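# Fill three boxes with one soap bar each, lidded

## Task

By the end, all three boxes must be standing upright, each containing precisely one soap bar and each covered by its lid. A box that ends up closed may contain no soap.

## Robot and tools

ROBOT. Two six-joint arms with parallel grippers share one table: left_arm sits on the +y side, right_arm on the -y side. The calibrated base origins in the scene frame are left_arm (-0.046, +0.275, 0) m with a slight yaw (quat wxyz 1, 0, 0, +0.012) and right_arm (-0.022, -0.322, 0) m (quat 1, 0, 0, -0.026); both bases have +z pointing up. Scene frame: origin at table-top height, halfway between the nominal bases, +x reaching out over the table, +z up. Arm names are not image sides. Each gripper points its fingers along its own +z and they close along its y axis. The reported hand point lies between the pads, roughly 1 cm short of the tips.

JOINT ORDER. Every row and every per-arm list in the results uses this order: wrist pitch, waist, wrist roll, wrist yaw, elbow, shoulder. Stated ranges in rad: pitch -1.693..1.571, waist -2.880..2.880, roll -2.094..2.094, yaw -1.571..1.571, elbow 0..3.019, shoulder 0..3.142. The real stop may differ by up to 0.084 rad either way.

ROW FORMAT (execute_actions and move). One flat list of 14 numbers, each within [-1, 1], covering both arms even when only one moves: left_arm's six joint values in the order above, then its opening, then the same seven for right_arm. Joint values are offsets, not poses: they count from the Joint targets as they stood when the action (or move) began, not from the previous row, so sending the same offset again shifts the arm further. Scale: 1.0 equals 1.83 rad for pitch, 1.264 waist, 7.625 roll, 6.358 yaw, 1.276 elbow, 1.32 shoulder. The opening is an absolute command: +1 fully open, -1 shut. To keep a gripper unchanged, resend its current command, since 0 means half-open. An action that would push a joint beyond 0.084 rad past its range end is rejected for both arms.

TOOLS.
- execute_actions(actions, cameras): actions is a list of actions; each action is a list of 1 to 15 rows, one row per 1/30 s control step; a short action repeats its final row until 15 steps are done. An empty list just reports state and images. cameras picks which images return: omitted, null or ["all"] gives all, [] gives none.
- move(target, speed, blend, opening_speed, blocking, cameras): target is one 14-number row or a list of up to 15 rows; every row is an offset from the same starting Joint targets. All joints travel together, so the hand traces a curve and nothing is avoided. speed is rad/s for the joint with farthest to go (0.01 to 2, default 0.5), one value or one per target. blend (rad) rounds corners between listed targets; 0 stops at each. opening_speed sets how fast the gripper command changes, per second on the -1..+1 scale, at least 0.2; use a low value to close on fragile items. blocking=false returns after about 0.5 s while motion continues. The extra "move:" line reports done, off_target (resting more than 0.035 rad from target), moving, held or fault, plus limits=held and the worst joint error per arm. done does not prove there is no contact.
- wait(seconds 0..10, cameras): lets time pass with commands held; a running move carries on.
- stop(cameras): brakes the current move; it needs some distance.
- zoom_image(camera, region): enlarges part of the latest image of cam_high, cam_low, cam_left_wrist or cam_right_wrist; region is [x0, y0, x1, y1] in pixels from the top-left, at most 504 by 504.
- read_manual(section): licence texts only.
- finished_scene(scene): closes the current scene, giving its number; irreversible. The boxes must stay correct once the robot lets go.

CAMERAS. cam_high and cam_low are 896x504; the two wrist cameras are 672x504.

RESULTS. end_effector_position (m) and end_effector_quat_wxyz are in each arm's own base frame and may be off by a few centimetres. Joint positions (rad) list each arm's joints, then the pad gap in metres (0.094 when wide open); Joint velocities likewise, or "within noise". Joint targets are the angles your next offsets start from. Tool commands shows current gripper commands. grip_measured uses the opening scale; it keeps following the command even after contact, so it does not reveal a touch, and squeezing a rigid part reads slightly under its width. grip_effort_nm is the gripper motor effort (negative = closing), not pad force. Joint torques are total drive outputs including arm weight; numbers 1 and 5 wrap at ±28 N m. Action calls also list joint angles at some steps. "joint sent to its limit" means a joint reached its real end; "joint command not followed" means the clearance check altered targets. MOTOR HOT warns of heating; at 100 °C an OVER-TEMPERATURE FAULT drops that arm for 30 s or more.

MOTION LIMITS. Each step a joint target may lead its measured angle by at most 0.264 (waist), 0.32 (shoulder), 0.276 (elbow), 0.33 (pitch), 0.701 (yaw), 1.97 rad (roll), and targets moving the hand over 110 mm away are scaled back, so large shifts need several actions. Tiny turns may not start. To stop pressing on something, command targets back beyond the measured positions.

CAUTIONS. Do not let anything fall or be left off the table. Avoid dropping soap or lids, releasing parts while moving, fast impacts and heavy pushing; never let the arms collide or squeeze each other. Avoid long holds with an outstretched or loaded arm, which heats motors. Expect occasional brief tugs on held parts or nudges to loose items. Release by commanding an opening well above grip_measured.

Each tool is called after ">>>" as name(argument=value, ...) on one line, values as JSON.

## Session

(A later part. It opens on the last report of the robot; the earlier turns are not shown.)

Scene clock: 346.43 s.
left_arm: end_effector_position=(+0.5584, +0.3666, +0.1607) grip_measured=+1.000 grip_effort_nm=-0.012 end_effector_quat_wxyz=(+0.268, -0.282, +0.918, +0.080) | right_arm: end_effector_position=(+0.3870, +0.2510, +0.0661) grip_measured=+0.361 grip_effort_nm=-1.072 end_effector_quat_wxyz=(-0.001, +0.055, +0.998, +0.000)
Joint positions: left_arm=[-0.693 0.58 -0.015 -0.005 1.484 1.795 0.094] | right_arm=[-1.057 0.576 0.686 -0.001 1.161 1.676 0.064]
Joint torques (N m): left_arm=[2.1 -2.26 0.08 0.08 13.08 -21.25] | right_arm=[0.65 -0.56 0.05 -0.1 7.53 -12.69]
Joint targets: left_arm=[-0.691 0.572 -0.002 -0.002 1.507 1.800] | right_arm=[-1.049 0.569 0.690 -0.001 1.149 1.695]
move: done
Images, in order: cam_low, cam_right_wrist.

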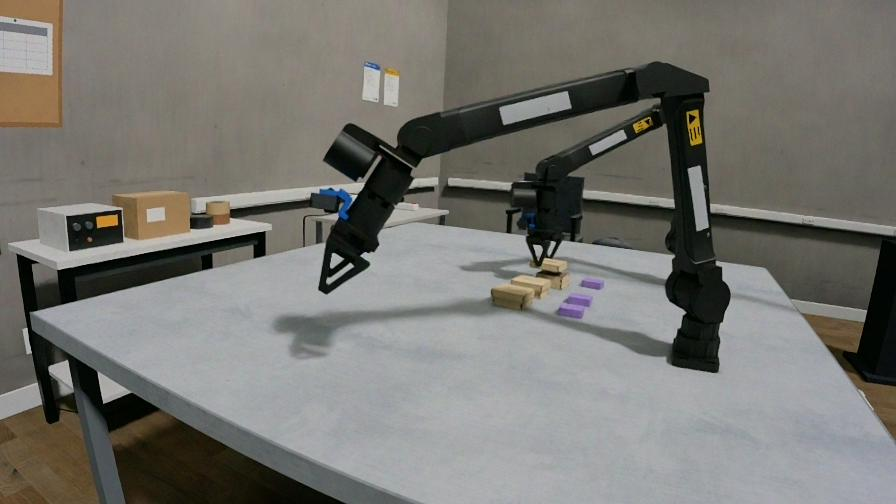

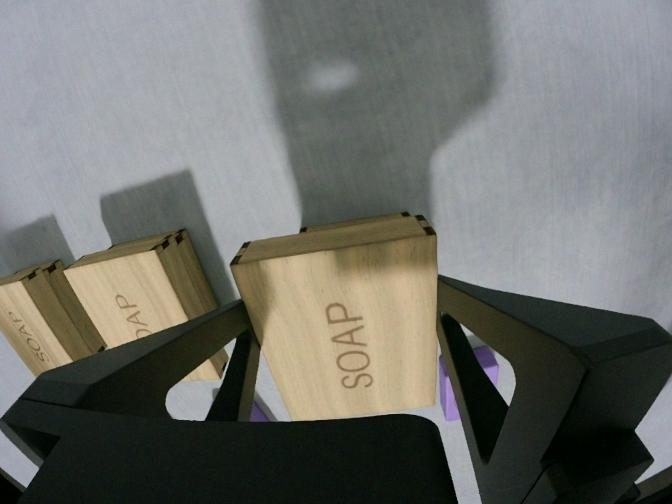

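>>> move(target=[[0,0,0,0,0,0,1,-0.0732,0,0,0,0.1027,-0.0644,0.25],[0,0,0,0,0,0,1,-0.0413,0.0158,0.0013,0,-0.0008,-0.0856,0.25]], speed=0.2, cameras=["cam_right_wrist","cam_low"])

>>> zoom_image(camera="cam_low", region=[460, 235, 600, 325])

>>> zoom_image(camera="cam_right_wrist", region=[200, 150, 480, 360])

Scene clock: 397.53 s.
left_arm: end_effector_position=(+0.5584, +0.3666, +0.1607) grip_measured=+1.000 grip_effort_nm=-0.007 end_effector_quat_wxyz=(+0.268, -0.282, +0.918, +0.080) | right_arm: end_effector_position=(+0.3735, +0.2446, +0.1002) grip_measured=+0.361 grip_effort_nm=-1.082 end_effector_quat_wxyz=(+0.001, +0.054, +0.999, +0.001)
Joint positions: left_arm=[-0.693 0.58 -0.015 -0.005 1.484 1.795 0.094] | right_arm=[-1.133 0.581 0.688 -0.001 1.161 1.597 0.064]
Joint torques (N m): left_arm=[2.1 -2.2 0.09 0.08 13.08 -21.19] | right_arm=[0.66 0.85 0.11 -0.1 7.82 -13.8]
Motor temperatures (°C): left_arm=[29 30 29 28 46 39 29] | right_arm=[32 34 29 30 43 33 32]
Heat: left arm: hottest elbow 46 °C; right arm: hottest elbow 43 °C.
Joint targets: left_arm=[-0.691 0.572 -0.002 -0.002 1.507 1.800] | right_arm=[-1.124 0.589 0.700 -0.001 1.148 1.582]
move: done
Images, in order: cam_low, cam_right_wrist.

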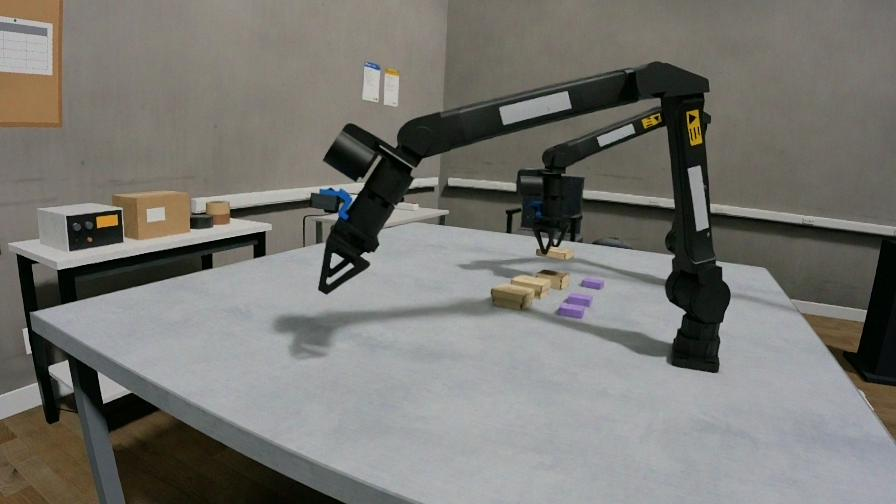

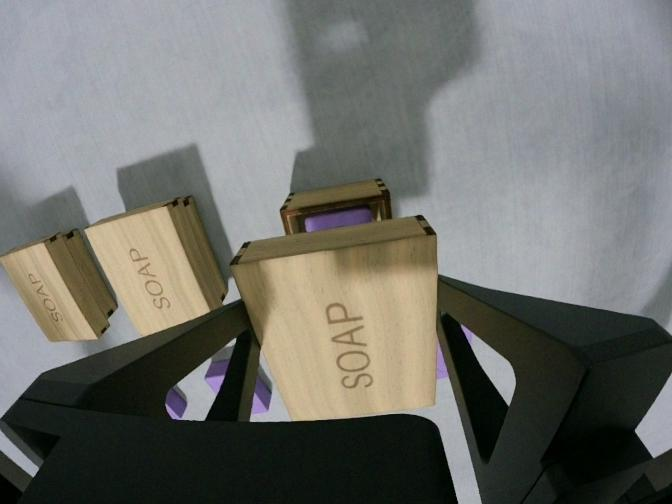

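Scaled by 3.600 from the camera's 896x504 image, which has a finer 1280x720 frame.

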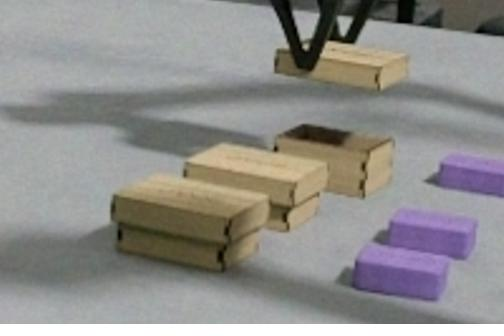

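Scaled by 1.800 from the camera's 672x504 image, which has a finer 960x720 frame.

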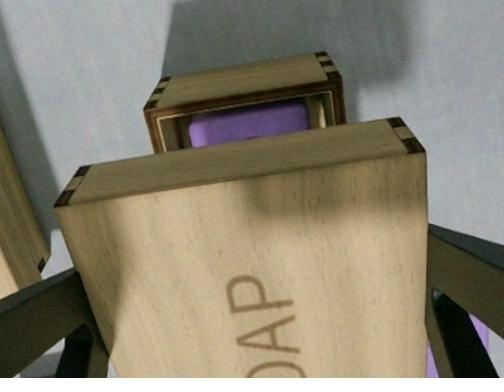

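>>> move(target=[0,0,0,0,0,0,1,0.053,-0.0142,-0.0085,0,-0.0337,0.0652,0.25], speed=0.15, cameras=["cam_right_wrist","cam_low"])

>>> zoom_image(camera="cam_low", region=[460, 235, 600, 325])

>>> zoom_image(camera="cam_right_wrist", region=[200, 150, 480, 360])

Scene clock: 429.37 s.
left_arm: end_effector_position=(+0.5584, +0.3666, +0.1607) grip_measured=+1.000 grip_effort_nm=-0.002 end_effector_quat_wxyz=(+0.268, -0.282, +0.918, +0.080) | right_arm: end_effector_position=(+0.3761, +0.2449, +0.0622) grip_measured=+0.361 grip_effort_nm=-1.077 end_effector_quat_wxyz=(+0.000, +0.035, +0.999, +0.001)
Joint positions: left_arm=[-0.693 0.58 -0.015 -0.005 1.484 1.795 0.094] | right_arm=[-1.036 0.578 0.647 -0.001 1.117 1.651 0.064]
Joint torques (N m): left_arm=[2.1 -2.26 0.08 0.08 13.08 -21.19] | right_arm=[0.72 -0.56 -0.11 -0.1 7.5 -12.4]
Joint targets: left_arm=[-0.691 0.572 -0.002 -0.002 1.507 1.800] | right_arm=[-1.027 0.571 0.635 -0.001 1.106 1.668]
move: done
Images, in order: cam_low, cam_right_wrist.

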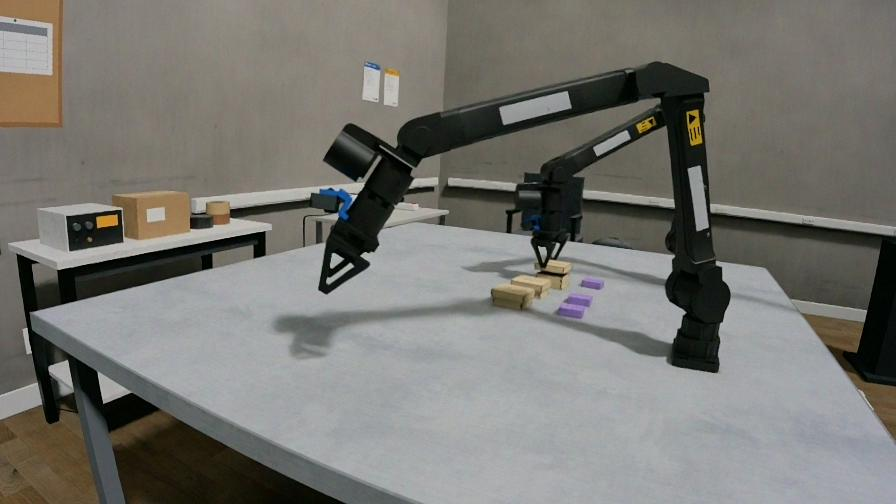

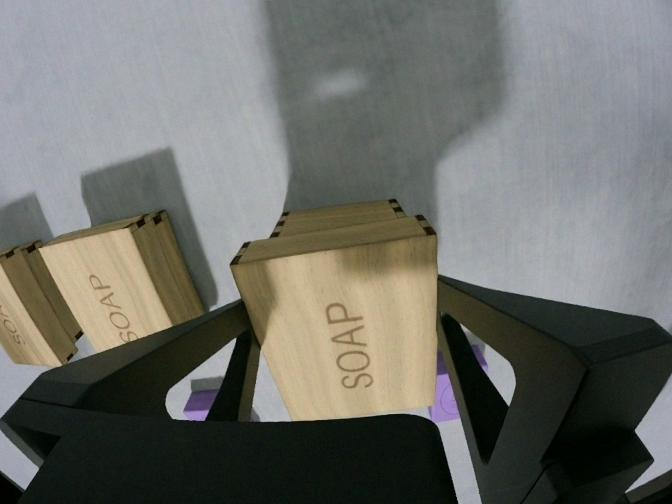

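Scaled by 3.600 from the camera's 896x504 image, which has a finer 1280x720 frame.

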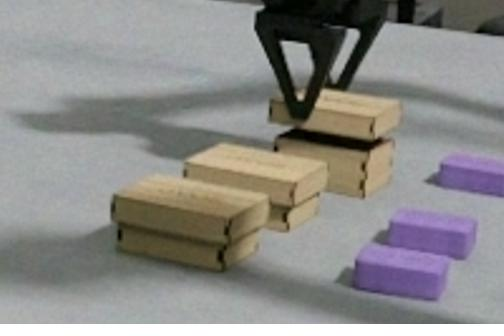

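Scaled by 1.800 from the camera's 672x504 image, which has a finer 960x720 frame.

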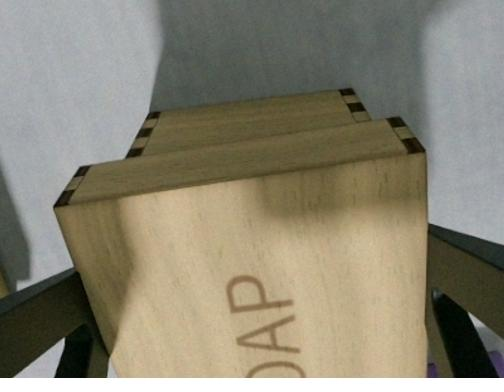

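>>> move(target=[0,0,0,0,0,0,1,0.04,0,0,0,-0.0245,0.031,0.25], speed=0.05, cameras=["cam_right_wrist","cam_low"])

>>> zoom_image(camera="cam_low", region=[460, 235, 600, 325])

>>> zoom_image(camera="cam_right_wrist", region=[200, 150, 480, 360])

Scene clock: 457.20 s.
left_arm: end_effector_position=(+0.5584, +0.3666, +0.1607) grip_measured=+1.000 grip_effort_nm=-0.007 end_effector_quat_wxyz=(+0.268, -0.282, +0.918, +0.080) | right_arm: end_effector_position=(+0.3778, +0.2459, +0.0504) grip_measured=+0.361 grip_effort_nm=-1.077 end_effector_quat_wxyz=(+0.005, +0.034, +0.999, +0.004)
Joint positions: left_arm=[-0.693 0.58 -0.015 -0.005 1.484 1.795 0.094] | right_arm=[-0.993 0.578 0.646 -0.001 1.1 1.666 0.064]
Joint torques (N m): left_arm=[2.1 -2.2 0.09 0.08 13.08 -21.25] | right_arm=[1.87 -0.56 -0.09 -0.11 6.12 -10.4]
Joint targets: left_arm=[-0.691 0.572 -0.002 -0.002 1.507 1.800] | right_arm=[-0.954 0.571 0.635 -0.001 1.074 1.709]
move: off_target (right_arm); right_arm: the shoulder is farthest, 0.043 rad from its target
Images, in order: cam_low, cam_right_wrist.

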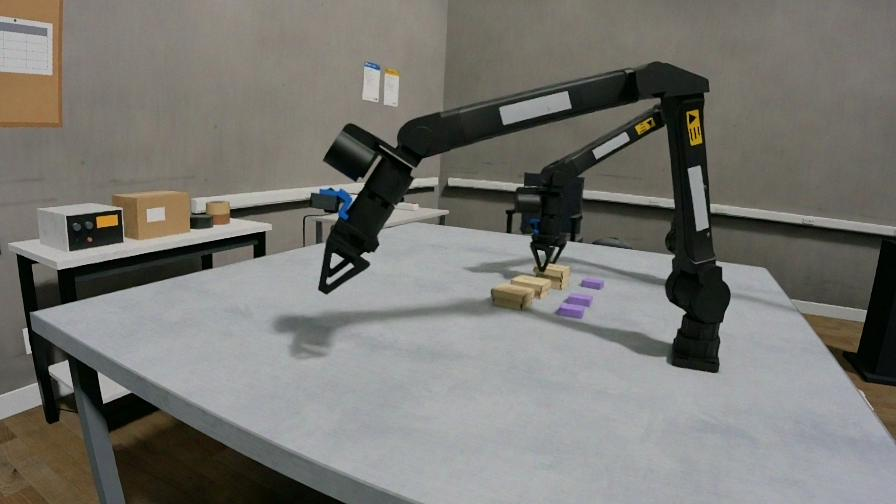

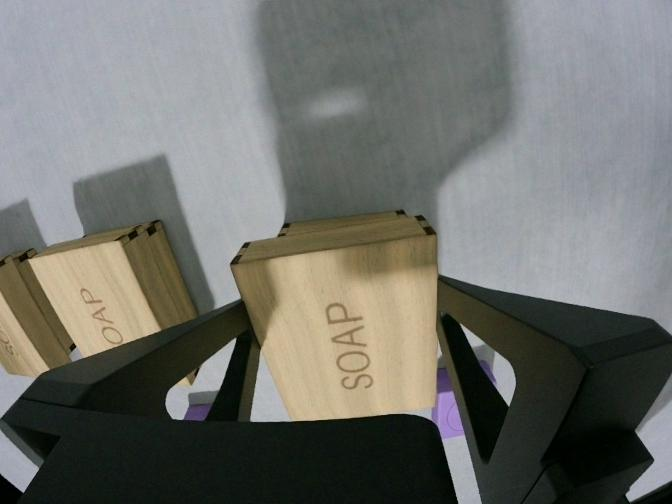

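Scaled by 3.600 from the camera's 896x504 image, which has a finer 1280x720 frame.

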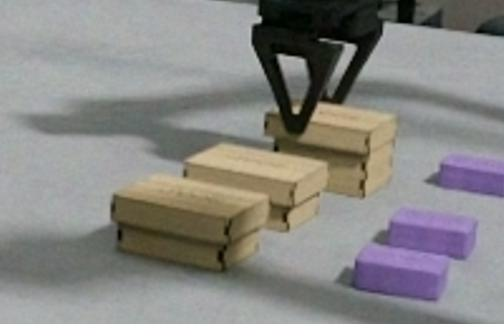

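Scaled by 1.800 from the camera's 672x504 image, which has a finer 960x720 frame.

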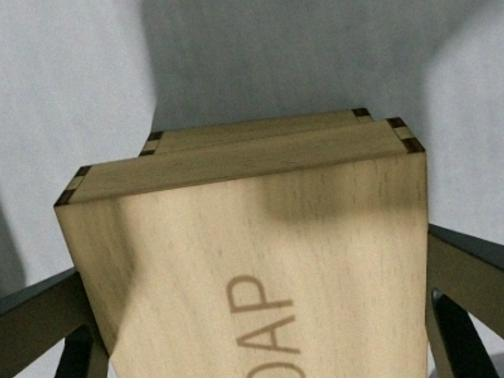

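>>> move(target=[[0,0,0,0,0,0,1,-0.0634,0,0,0,0.0752,-0.0712,0.25],[0,0,0,0,0,0,1,-0.0634,0.0142,0.0047,0,0.0752,-0.0712,0.25],[0,0,0,0,0,0,1,-0.0311,0.0142,0.0047,0,0.0118,-0.0318,0.25]], speed=0.12, cameras=["cam_right_wrist","cam_low"])

>>> zoom_image(camera="cam_low", region=[500, 250, 600, 310])

>>> zoom_image(camera="cam_right_wrist", region=[200, 150, 480, 360])

Scene clock: 489.97 s.
left_arm: end_effector_position=(+0.5584, +0.3666, +0.1607) grip_measured=+1.000 grip_effort_nm=-0.002 end_effector_quat_wxyz=(+0.268, -0.282, +0.918, +0.080) | right_arm: end_effector_position=(+0.3730, +0.2446, +0.0586) grip_measured=+0.361 grip_effort_nm=-1.082 end_effector_quat_wxyz=(+0.002, +0.039, +0.999, +0.002)
Joint positions: left_arm=[-0.693 0.58 -0.015 -0.005 1.484 1.795 0.094] | right_arm=[-1.02 0.581 0.659 -0.001 1.101 1.647 0.064]
Joint torques (N m): left_arm=[2.11 -2.2 0.09 0.08 13.08 -21.25] | right_arm=[0.47 0.79 0.12 -0.11 7.41 -12.75]
Joint targets: left_arm=[-0.691 0.572 -0.002 -0.002 1.507 1.800] | right_arm=[-1.011 0.589 0.671 -0.001 1.089 1.667]
move: done
Images, in order: cam_low, cam_right_wrist.

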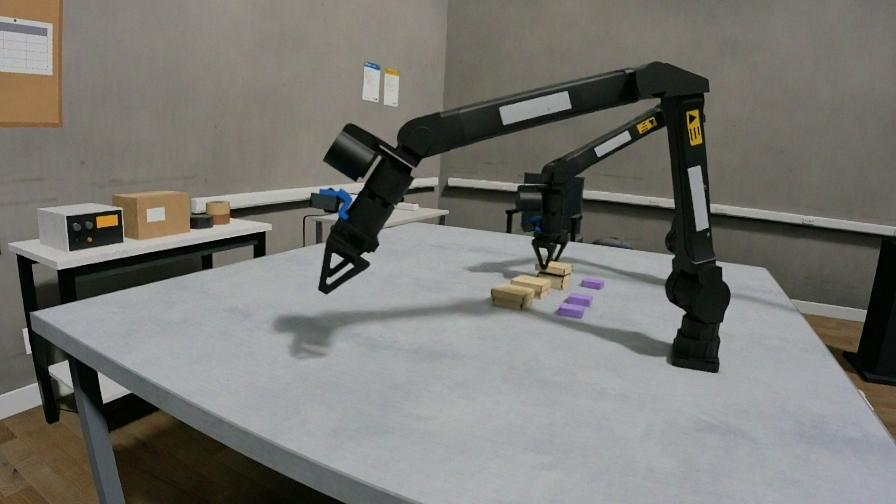

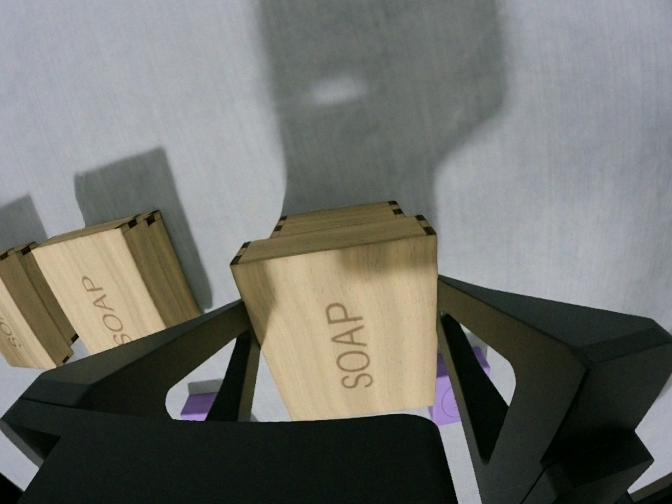

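Scaled by 5.040 from the camera's 896x504 image, which has a finer 1280x720 frame.

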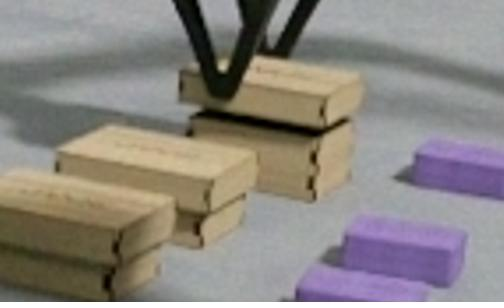

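Scaled by 1.800 from the camera's 672x504 image, which has a finer 960x720 frame.

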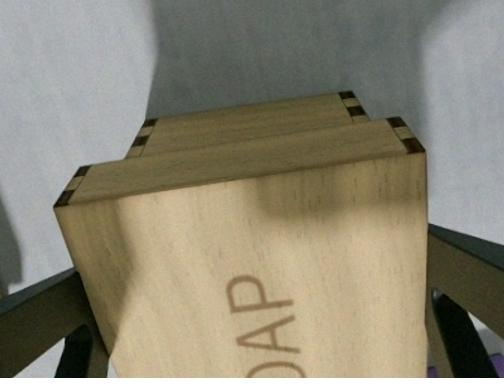

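>>> move(target=[[0,0,0,0,0,0,1,-0.0268,0.0047,0.0041,0,0.0478,-0.0394,0.25],[0,0,0,0,0,0,1,-0.0027,0.0047,0.0041,0,-0.0016,-0.0045,0.25],[0,0,0,0,0,0,1,0.0344,0.0047,0.0041,0,-0.0243,0.0242,0.25]], speed=[0.12,0.12,0.04], cameras=["cam_right_wrist","cam_low"])

>>> zoom_image(camera="cam_low", region=[500, 250, 600, 310])

>>> zoom_image(camera="cam_right_wrist", region=[200, 150, 480, 360])

Scene clock: 525.87 s.
left_arm: end_effector_position=(+0.5584, +0.3666, +0.1607) grip_measured=+1.000 grip_effort_nm=-0.012 end_effector_quat_wxyz=(+0.268, -0.282, +0.918, +0.080) | right_arm: end_effector_position=(+0.3721, +0.2471, +0.0506) grip_measured=+0.361 grip_effort_nm=-1.077 end_effector_quat_wxyz=(+0.007, +0.053, +0.999, +0.004)
Joint positions: left_arm=[-0.693 0.58 -0.015 -0.005 1.484 1.795 0.094] | right_arm=[-0.987 0.588 0.695 0.002 1.085 1.654 0.064]
Joint torques (N m): left_arm=[2.11 -2.26 0.08 0.08 13.08 -21.25] | right_arm=[1.89 0.85 0.03 -0.21 6.04 -10.11]
Joint targets: left_arm=[-0.691 0.572 -0.002 -0.002 1.507 1.800] | right_arm=[-0.948 0.595 0.702 0.000 1.058 1.699]
move: off_target (right_arm); right_arm: the shoulder is farthest, 0.045 rad from its target
Images, in order: cam_low, cam_right_wrist.

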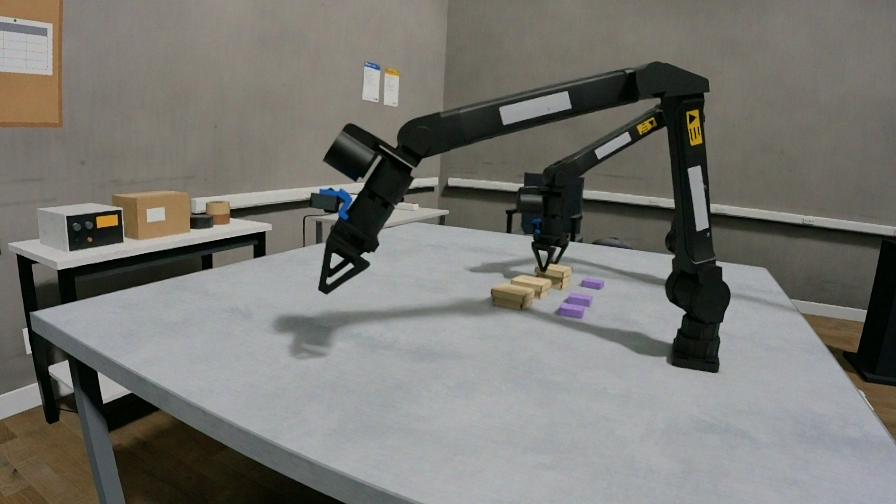

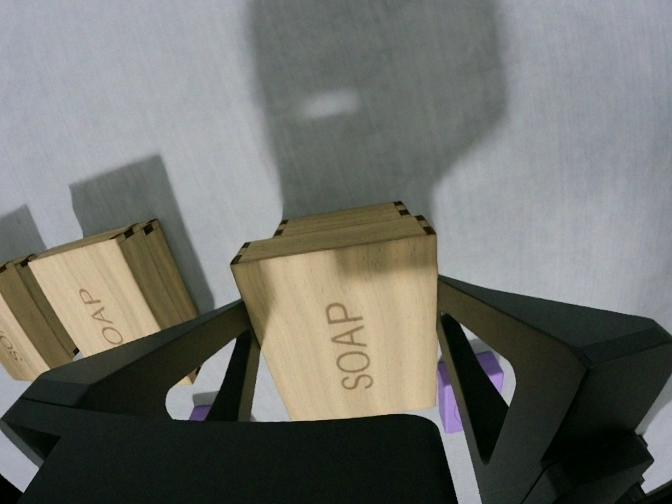

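Scaled by 5.040 from the camera's 896x504 image, which has a finer 1280x720 frame.

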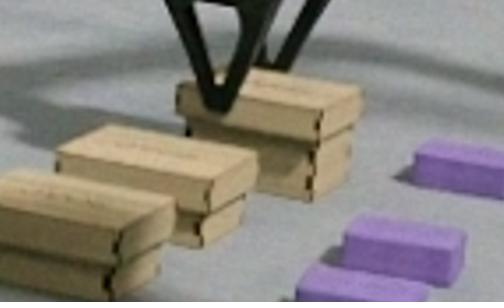

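Scaled by 1.800 from the camera's 672x504 image, which has a finer 960x720 frame.

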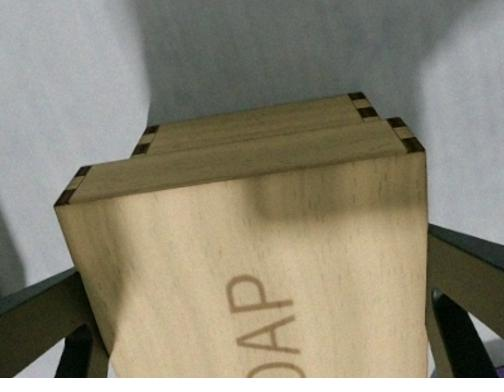

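>>> move(target=[[0,0,0,0,0,0,1,-0.0612,0,0,0,0.0721,-0.0636,0.25],[0,0,0,0,0,0,1,-0.0612,-0.0146,0,0,0.0721,-0.0636,0.25],[0,0,0,0,0,0,1,-0.0372,-0.0146,0,0,0.0227,-0.0288,0.25]], speed=0.12, cameras=["cam_right_wrist","cam_low"])

>>> zoom_image(camera="cam_low", region=[500, 250, 600, 310])

>>> zoom_image(camera="cam_right_wrist", region=[200, 150, 480, 360])

Scene clock: 593.03 s.
left_arm: end_effector_position=(+0.5584, +0.3666, +0.1607) grip_measured=+1.000 grip_effort_nm=-0.012 end_effector_quat_wxyz=(+0.268, -0.282, +0.918, +0.080) | right_arm: end_effector_position=(+0.3705, +0.2442, +0.0607) grip_measured=+0.361 grip_effort_nm=-1.072 end_effector_quat_wxyz=(+0.002, +0.055, +0.998, +0.001)
Joint positions: left_arm=[-0.693 0.58 -0.015 -0.005 1.484 1.795 0.094] | right_arm=[-1.025 0.584 0.695 0.001 1.097 1.639 0.064]
Joint torques (N m): left_arm=[2.1 -2.26 0.08 0.08 13.09 -21.25] | right_arm=[0.68 -0.62 0.08 -0.2 7.54 -12.22]
Joint targets: left_arm=[-0.691 0.572 -0.002 -0.002 1.507 1.800] | right_arm=[-1.016 0.576 0.702 -0.001 1.087 1.661]
move: done
Images, in order: cam_low, cam_right_wrist.

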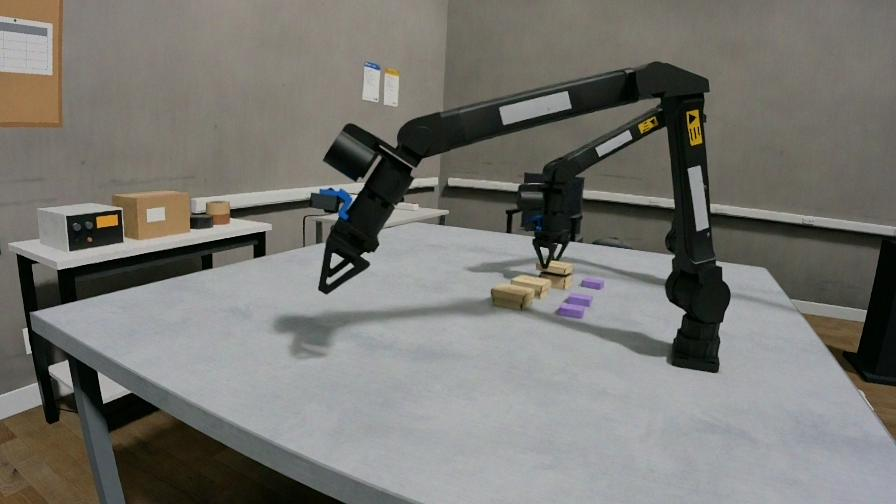

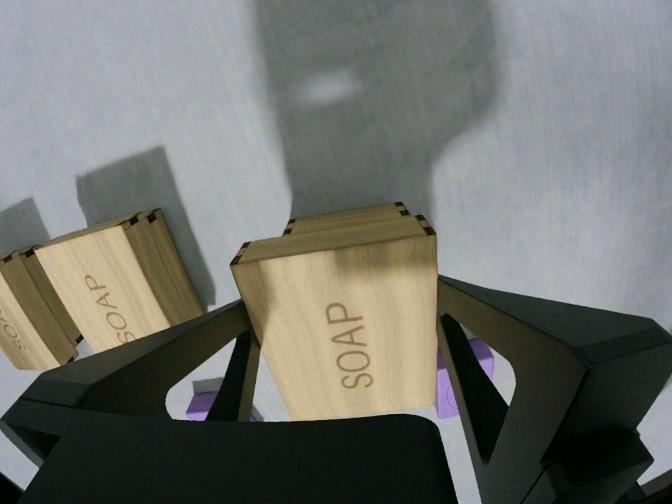

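Scaled by 5.040 from the camera's 896x504 image, which has a finer 1280x720 frame.

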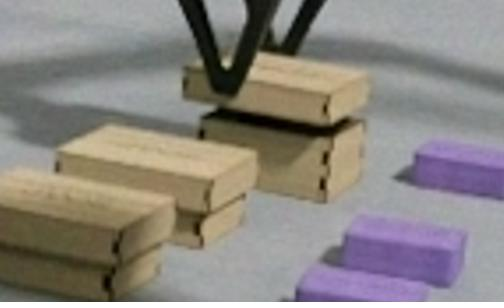

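Scaled by 1.800 from the camera's 672x504 image, which has a finer 960x720 frame.

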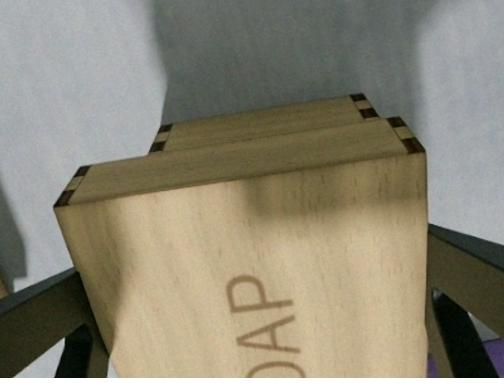

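>>> move(target=[[0,0,0,0,0,0,1,-0.0164,-0.004,0,0,0.0392,-0.0303,0.25],[0,0,0,0,0,0,1,0.0011,-0.004,0,0,-0.0094,-0.0076,0.25]], speed=0.12, cameras=["cam_right_wrist","cam_low"])

>>> zoom_image(camera="cam_low", region=[500, 250, 600, 310])

>>> zoom_image(camera="cam_right_wrist", region=[200, 150, 480, 360])

Scene clock: 624.67 s.
left_arm: end_effector_position=(+0.5584, +0.3666, +0.1607) grip_measured=+1.000 grip_effort_nm=-0.007 end_effector_quat_wxyz=(+0.268, -0.282, +0.918, +0.080) | right_arm: end_effector_position=(+0.3688, +0.2405, +0.0578) grip_measured=+0.361 grip_effort_nm=-1.082 end_effector_quat_wxyz=(-0.001, +0.058, +0.998, -0.001)
Joint positions: left_arm=[-0.693 0.58 -0.015 -0.005 1.484 1.795 0.094] | right_arm=[-1.023 0.579 0.695 0.001 1.089 1.639 0.064]
Joint torques (N m): left_arm=[2.1 -2.26 0.09 0.08 13.09 -21.19] | right_arm=[0.83 -0.62 0.08 -0.2 7.25 -12.57]
Joint targets: left_arm=[-0.691 0.572 -0.002 -0.002 1.507 1.800] | right_arm=[-1.014 0.571 0.702 0.000 1.075 1.651]
move: done
Images, in order: cam_low, cam_right_wrist.

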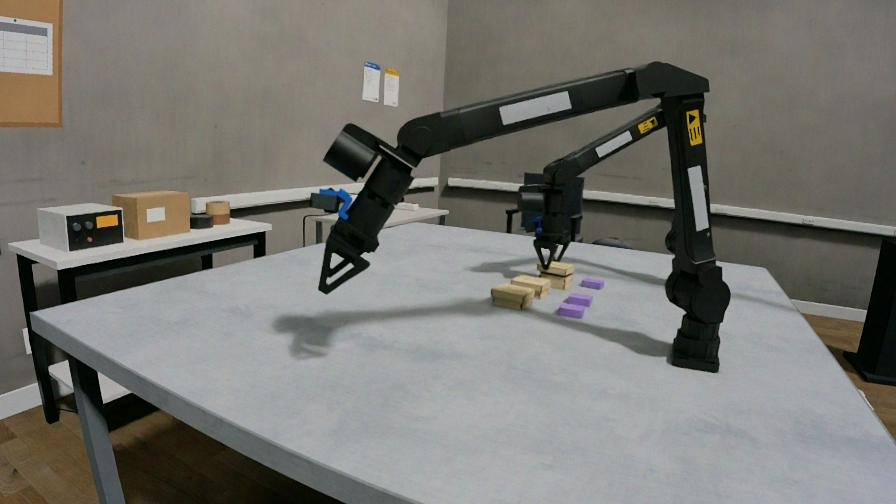

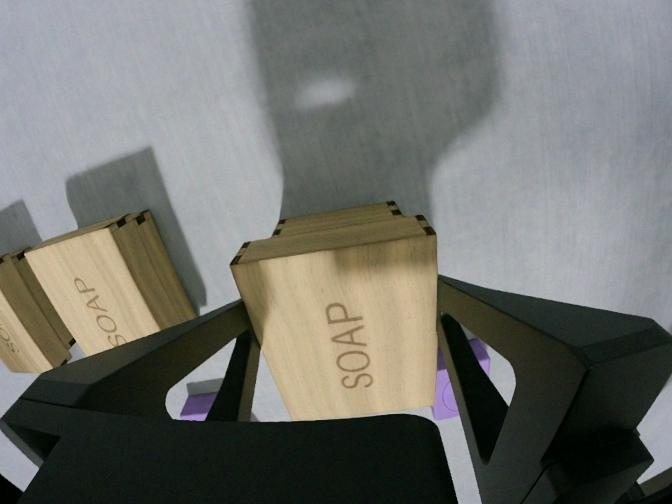

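Scaled by 5.040 from the camera's 896x504 image, which has a finer 1280x720 frame.

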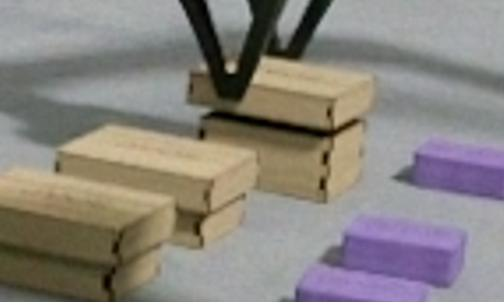

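Scaled by 1.800 from the camera's 672x504 image, which has a finer 960x720 frame.

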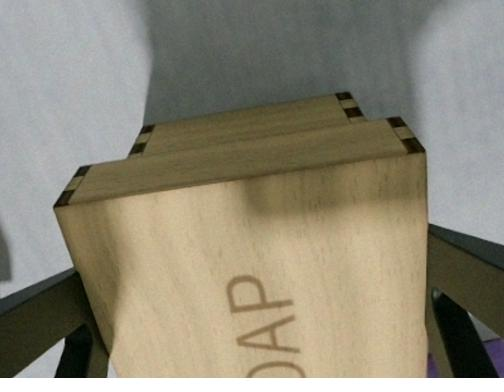

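>>> move(target=[0,0,0,0,0,0,1,0.0301,0,0,0,-0.0188,0.0295,0.25], speed=0.04, cameras=["cam_right_wrist","cam_low"])

>>> zoom_image(camera="cam_low", region=[500, 250, 600, 310])

>>> zoom_image(camera="cam_right_wrist", region=[200, 150, 480, 360])

Scene clock: 638.70 s.
left_arm: end_effector_position=(+0.5584, +0.3666, +0.1607) grip_measured=+1.000 grip_effort_nm=-0.002 end_effector_quat_wxyz=(+0.268, -0.282, +0.918, +0.080) | right_arm: end_effector_position=(+0.3703, +0.2415, +0.0507) grip_measured=+0.361 grip_effort_nm=-1.067 end_effector_quat_wxyz=(+0.004, +0.058, +0.998, +0.002)
Joint positions: left_arm=[-0.693 0.58 -0.015 -0.005 1.484 1.795 0.094] | right_arm=[-0.99 0.579 0.695 0.001 1.076 1.647 0.064]
Joint torques (N m): left_arm=[2.1 -2.26 0.08 0.08 13.09 -21.19] | right_arm=[1.51 -0.62 0.08 -0.19 6.24 -10.11]
Joint targets: left_arm=[-0.691 0.572 -0.002 -0.002 1.507 1.800] | right_arm=[-0.959 0.571 0.702 0.000 1.051 1.690]
move: off_target (right_arm); right_arm: the shoulder is farthest, 0.043 rad from its target
Images, in order: cam_low, cam_right_wrist.

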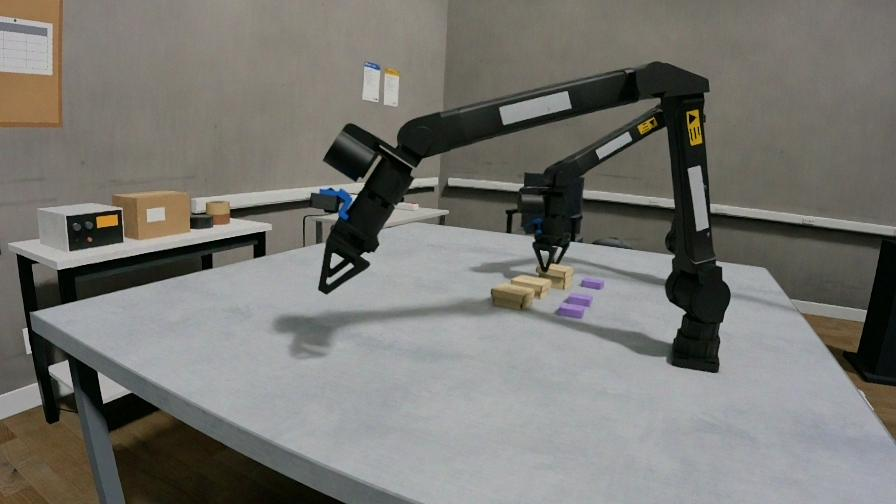

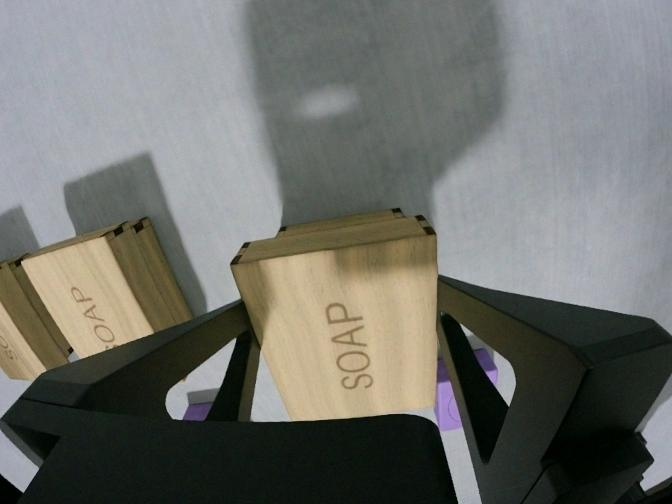

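Scaled by 5.040 from the camera's 896x504 image, which has a finer 1280x720 frame.

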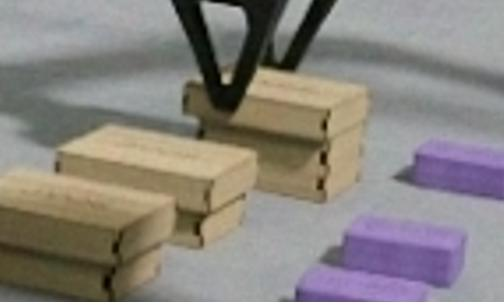

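Scaled by 1.800 from the camera's 672x504 image, which has a finer 960x720 frame.

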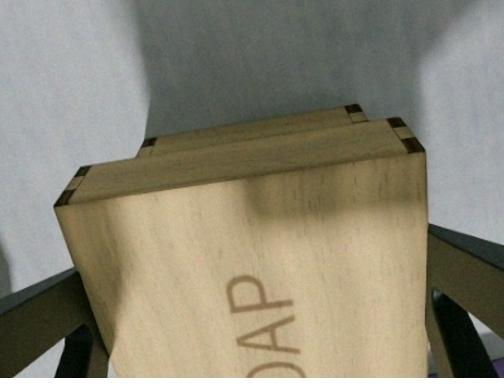

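>>> move(target=[0,0,0,0,0,0,1,0.003,0,0,0,-0.013,0,0.25], speed=0.04, cameras=["cam_right_wrist","cam_low"])

>>> zoom_image(camera="cam_low", region=[500, 250, 600, 310])

>>> zoom_image(camera="cam_right_wrist", region=[200, 150, 480, 360])

Scene clock: 653.37 s.
left_arm: end_effector_position=(+0.5584, +0.3666, +0.1607) grip_measured=+1.000 grip_effort_nm=-0.007 end_effector_quat_wxyz=(+0.268, -0.282, +0.918, +0.080) | right_arm: end_effector_position=(+0.3699, +0.2412, +0.0501) grip_measured=+0.361 grip_effort_nm=-1.072 end_effector_quat_wxyz=(+0.005, +0.058, +0.998, +0.003)
Joint positions: left_arm=[-0.693 0.58 -0.015 -0.005 1.484 1.795 0.094] | right_arm=[-0.987 0.579 0.695 0.001 1.073 1.646 0.064]
Joint torques (N m): left_arm=[2.1 -2.2 0.08 0.08 13.08 -21.25] | right_arm=[1.62 -0.62 0.08 -0.21 5.15 -10.29]
Joint targets: left_arm=[-0.691 0.572 -0.002 -0.002 1.507 1.800] | right_arm=[-0.954 0.571 0.702 0.000 1.035 1.690]
move: off_target (right_arm); right_arm: the shoulder is farthest, 0.044 rad from its target
Images, in order: cam_low, cam_right_wrist.

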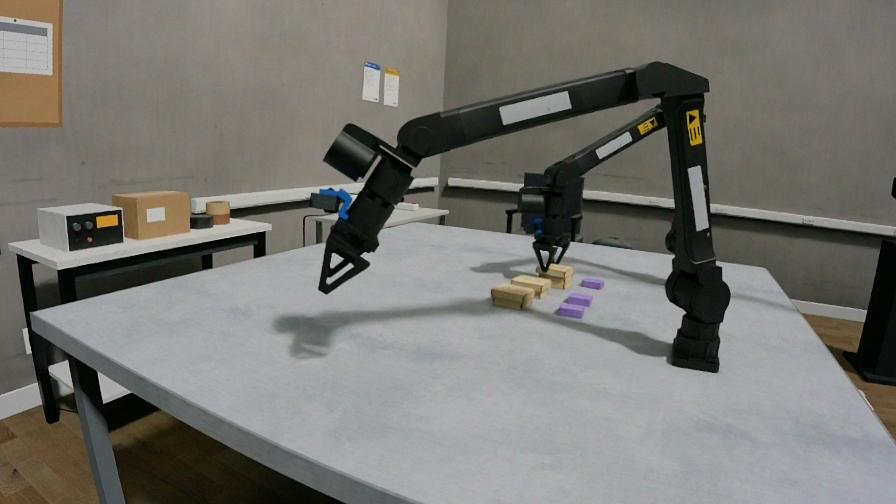

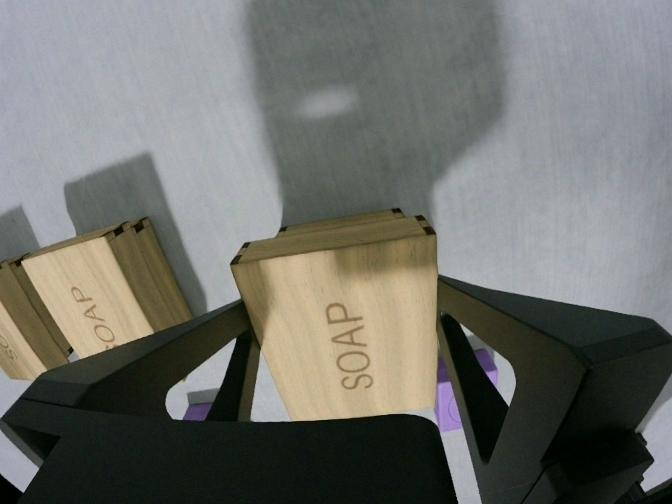

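Scaled by 5.040 from the camera's 896x504 image, which has a finer 1280x720 frame.

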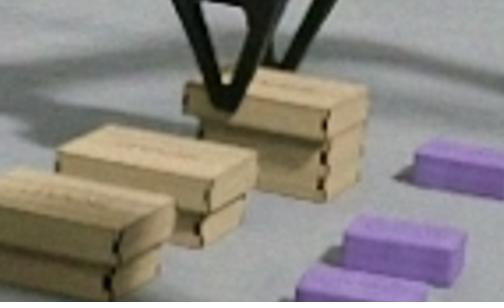

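Scaled by 1.800 from the camera's 672x504 image, which has a finer 960x720 frame.

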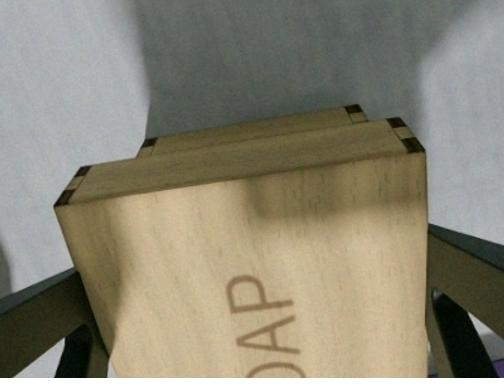

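>>> move(target=[[0,0,0,0,0,0,1,-0.0525,0,0,0,0.0666,-0.0568,0.25],[0,0,0,0,0,0,1,-0.0322,0,0,0,0.029,-0.0313,0.25],[0,0,0,0,0,0,1,-0.018,0,0,0,0.02,-0.0167,0.25]], speed=[0.1,0.1,0.04], cameras=["cam_right_wrist","cam_low"])

>>> zoom_image(camera="cam_low", region=[500, 250, 600, 310])

>>> zoom_image(camera="cam_right_wrist", region=[200, 150, 480, 360])

Scene clock: 681.27 s.
left_arm: end_effector_position=(+0.5584, +0.3666, +0.1607) grip_measured=+1.000 grip_effort_nm=-0.012 end_effector_quat_wxyz=(+0.268, -0.282, +0.918, +0.080) | right_arm: end_effector_position=(+0.3676, +0.2396, +0.0511) grip_measured=+0.361 grip_effort_nm=-1.082 end_effector_quat_wxyz=(+0.001, +0.058, +0.998, +0.000)
Joint positions: left_arm=[-0.693 0.58 -0.015 -0.005 1.484 1.795 0.094] | right_arm=[-0.998 0.579 0.695 0.001 1.072 1.643 0.064]
Joint torques (N m): left_arm=[2.1 -2.26 0.08 0.08 13.08 -21.25] | right_arm=[0.8 -0.62 0.08 -0.18 7.24 -11.52]
Joint targets: left_arm=[-0.691 0.572 -0.002 -0.002 1.507 1.800] | right_arm=[-0.986 0.571 0.702 -0.001 1.060 1.668]
move: done
Images, in order: cam_low, cam_right_wrist.

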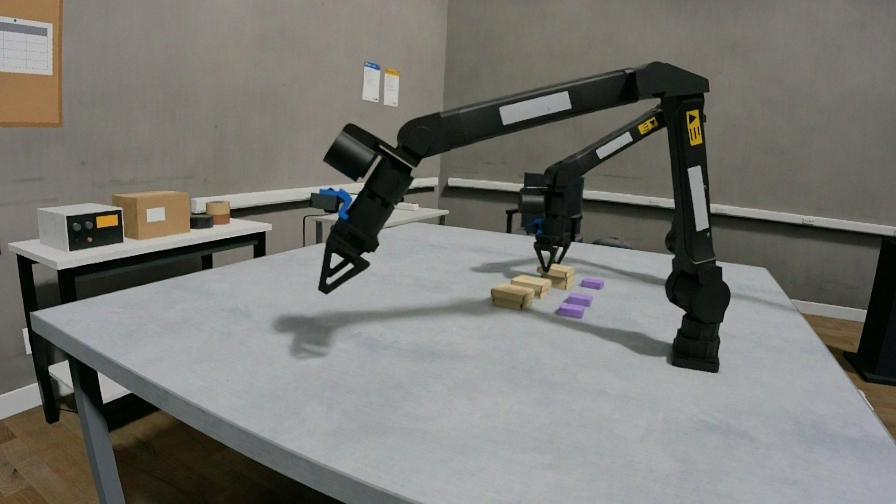

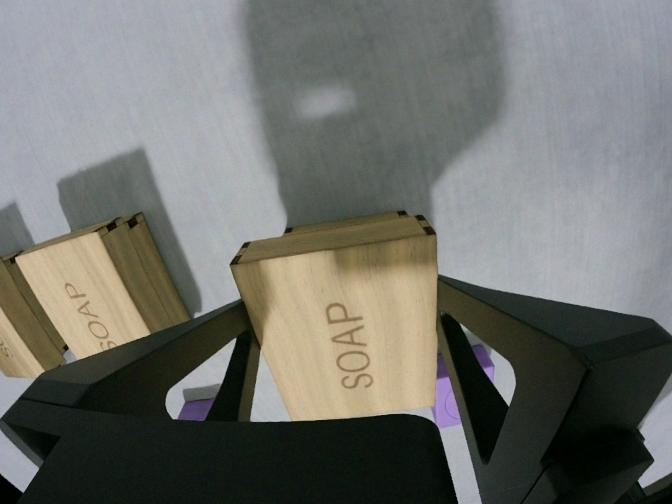

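Scaled by 5.040 from the camera's 896x504 image, which has a finer 1280x720 frame.

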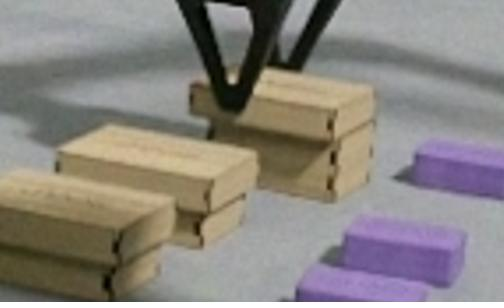

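Scaled by 1.800 from the camera's 672x504 image, which has a finer 960x720 frame.

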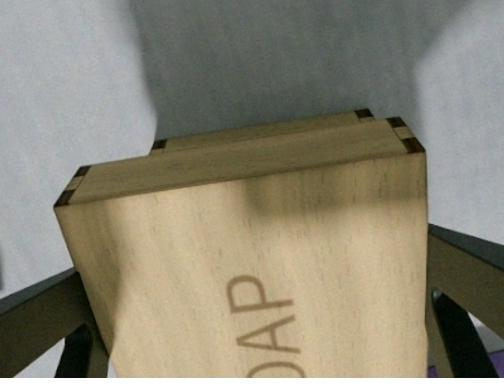

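>>> move(target=[[0,0,0,0,0,0,1,-0.0093,0,0,0,0.0408,-0.0227,0.25],[0,0,0,0,0,0,1,-0.0295,0,0,0,0.0635,-0.0432,0.25],[0,0,0,0,0,0,1,-0.0178,0,0,0,0,-0.0497,0.25]], speed=[0.1,0.06,0.06], cameras=["cam_right_wrist","cam_low"])

>>> zoom_image(camera="cam_low", region=[500, 250, 600, 310])

>>> zoom_image(camera="cam_right_wrist", region=[200, 150, 480, 360])

Scene clock: 747.83 s.
left_arm: end_effector_position=(+0.5584, +0.3666, +0.1607) grip_measured=+1.000 grip_effort_nm=-0.007 end_effector_quat_wxyz=(+0.268, -0.282, +0.918, +0.080) | right_arm: end_effector_position=(+0.3634, +0.2369, +0.0625) grip_measured=+0.361 grip_effort_nm=-1.077 end_effector_quat_wxyz=(+0.000, +0.058, +0.998, +0.000)
Joint positions: left_arm=[-0.693 0.58 -0.015 -0.005 1.484 1.795 0.094] | right_arm=[-1.028 0.579 0.695 0.001 1.073 1.616 0.064]
Joint torques (N m): left_arm=[2.1 -2.2 0.09 0.08 13.09 -21.19] | right_arm=[0.72 -0.62 0.08 -0.18 7.28 -14.27]
Joint targets: left_arm=[-0.691 0.572 -0.002 -0.002 1.507 1.800] | right_arm=[-1.019 0.571 0.702 -0.001 1.060 1.602]
move: done
Images, in order: cam_low, cam_right_wrist.

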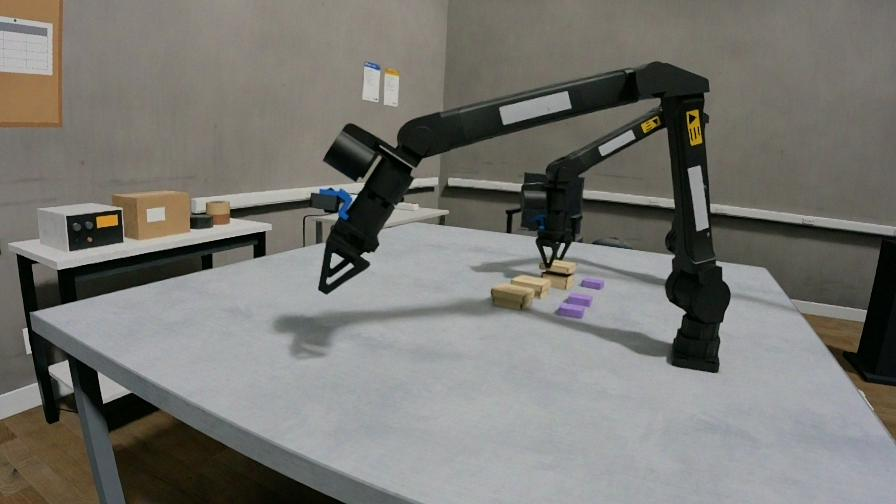

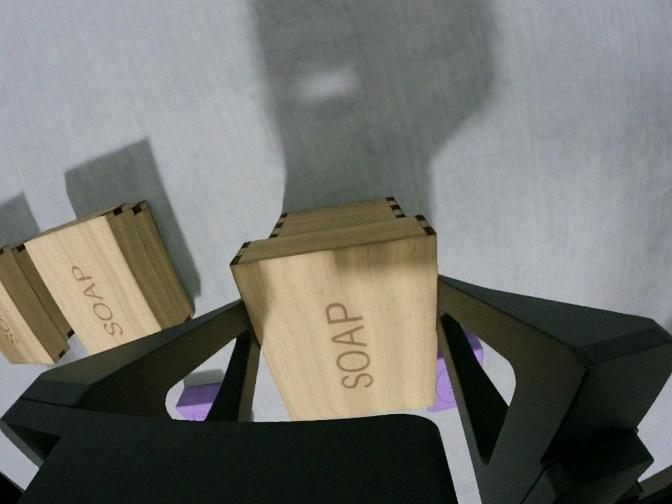

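Scaled by 5.040 from the camera's 896x504 image, which has a finer 1280x720 frame.

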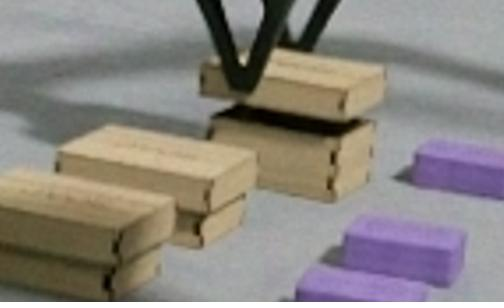

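Scaled by 1.800 from the camera's 672x504 image, which has a finer 960x720 frame.

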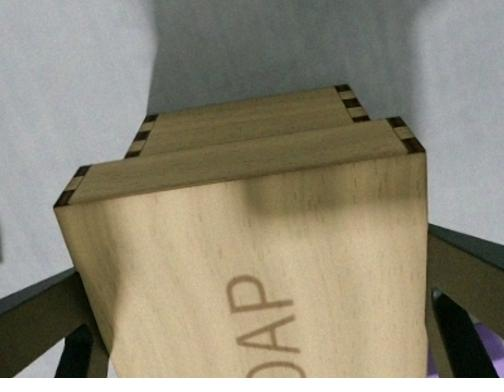

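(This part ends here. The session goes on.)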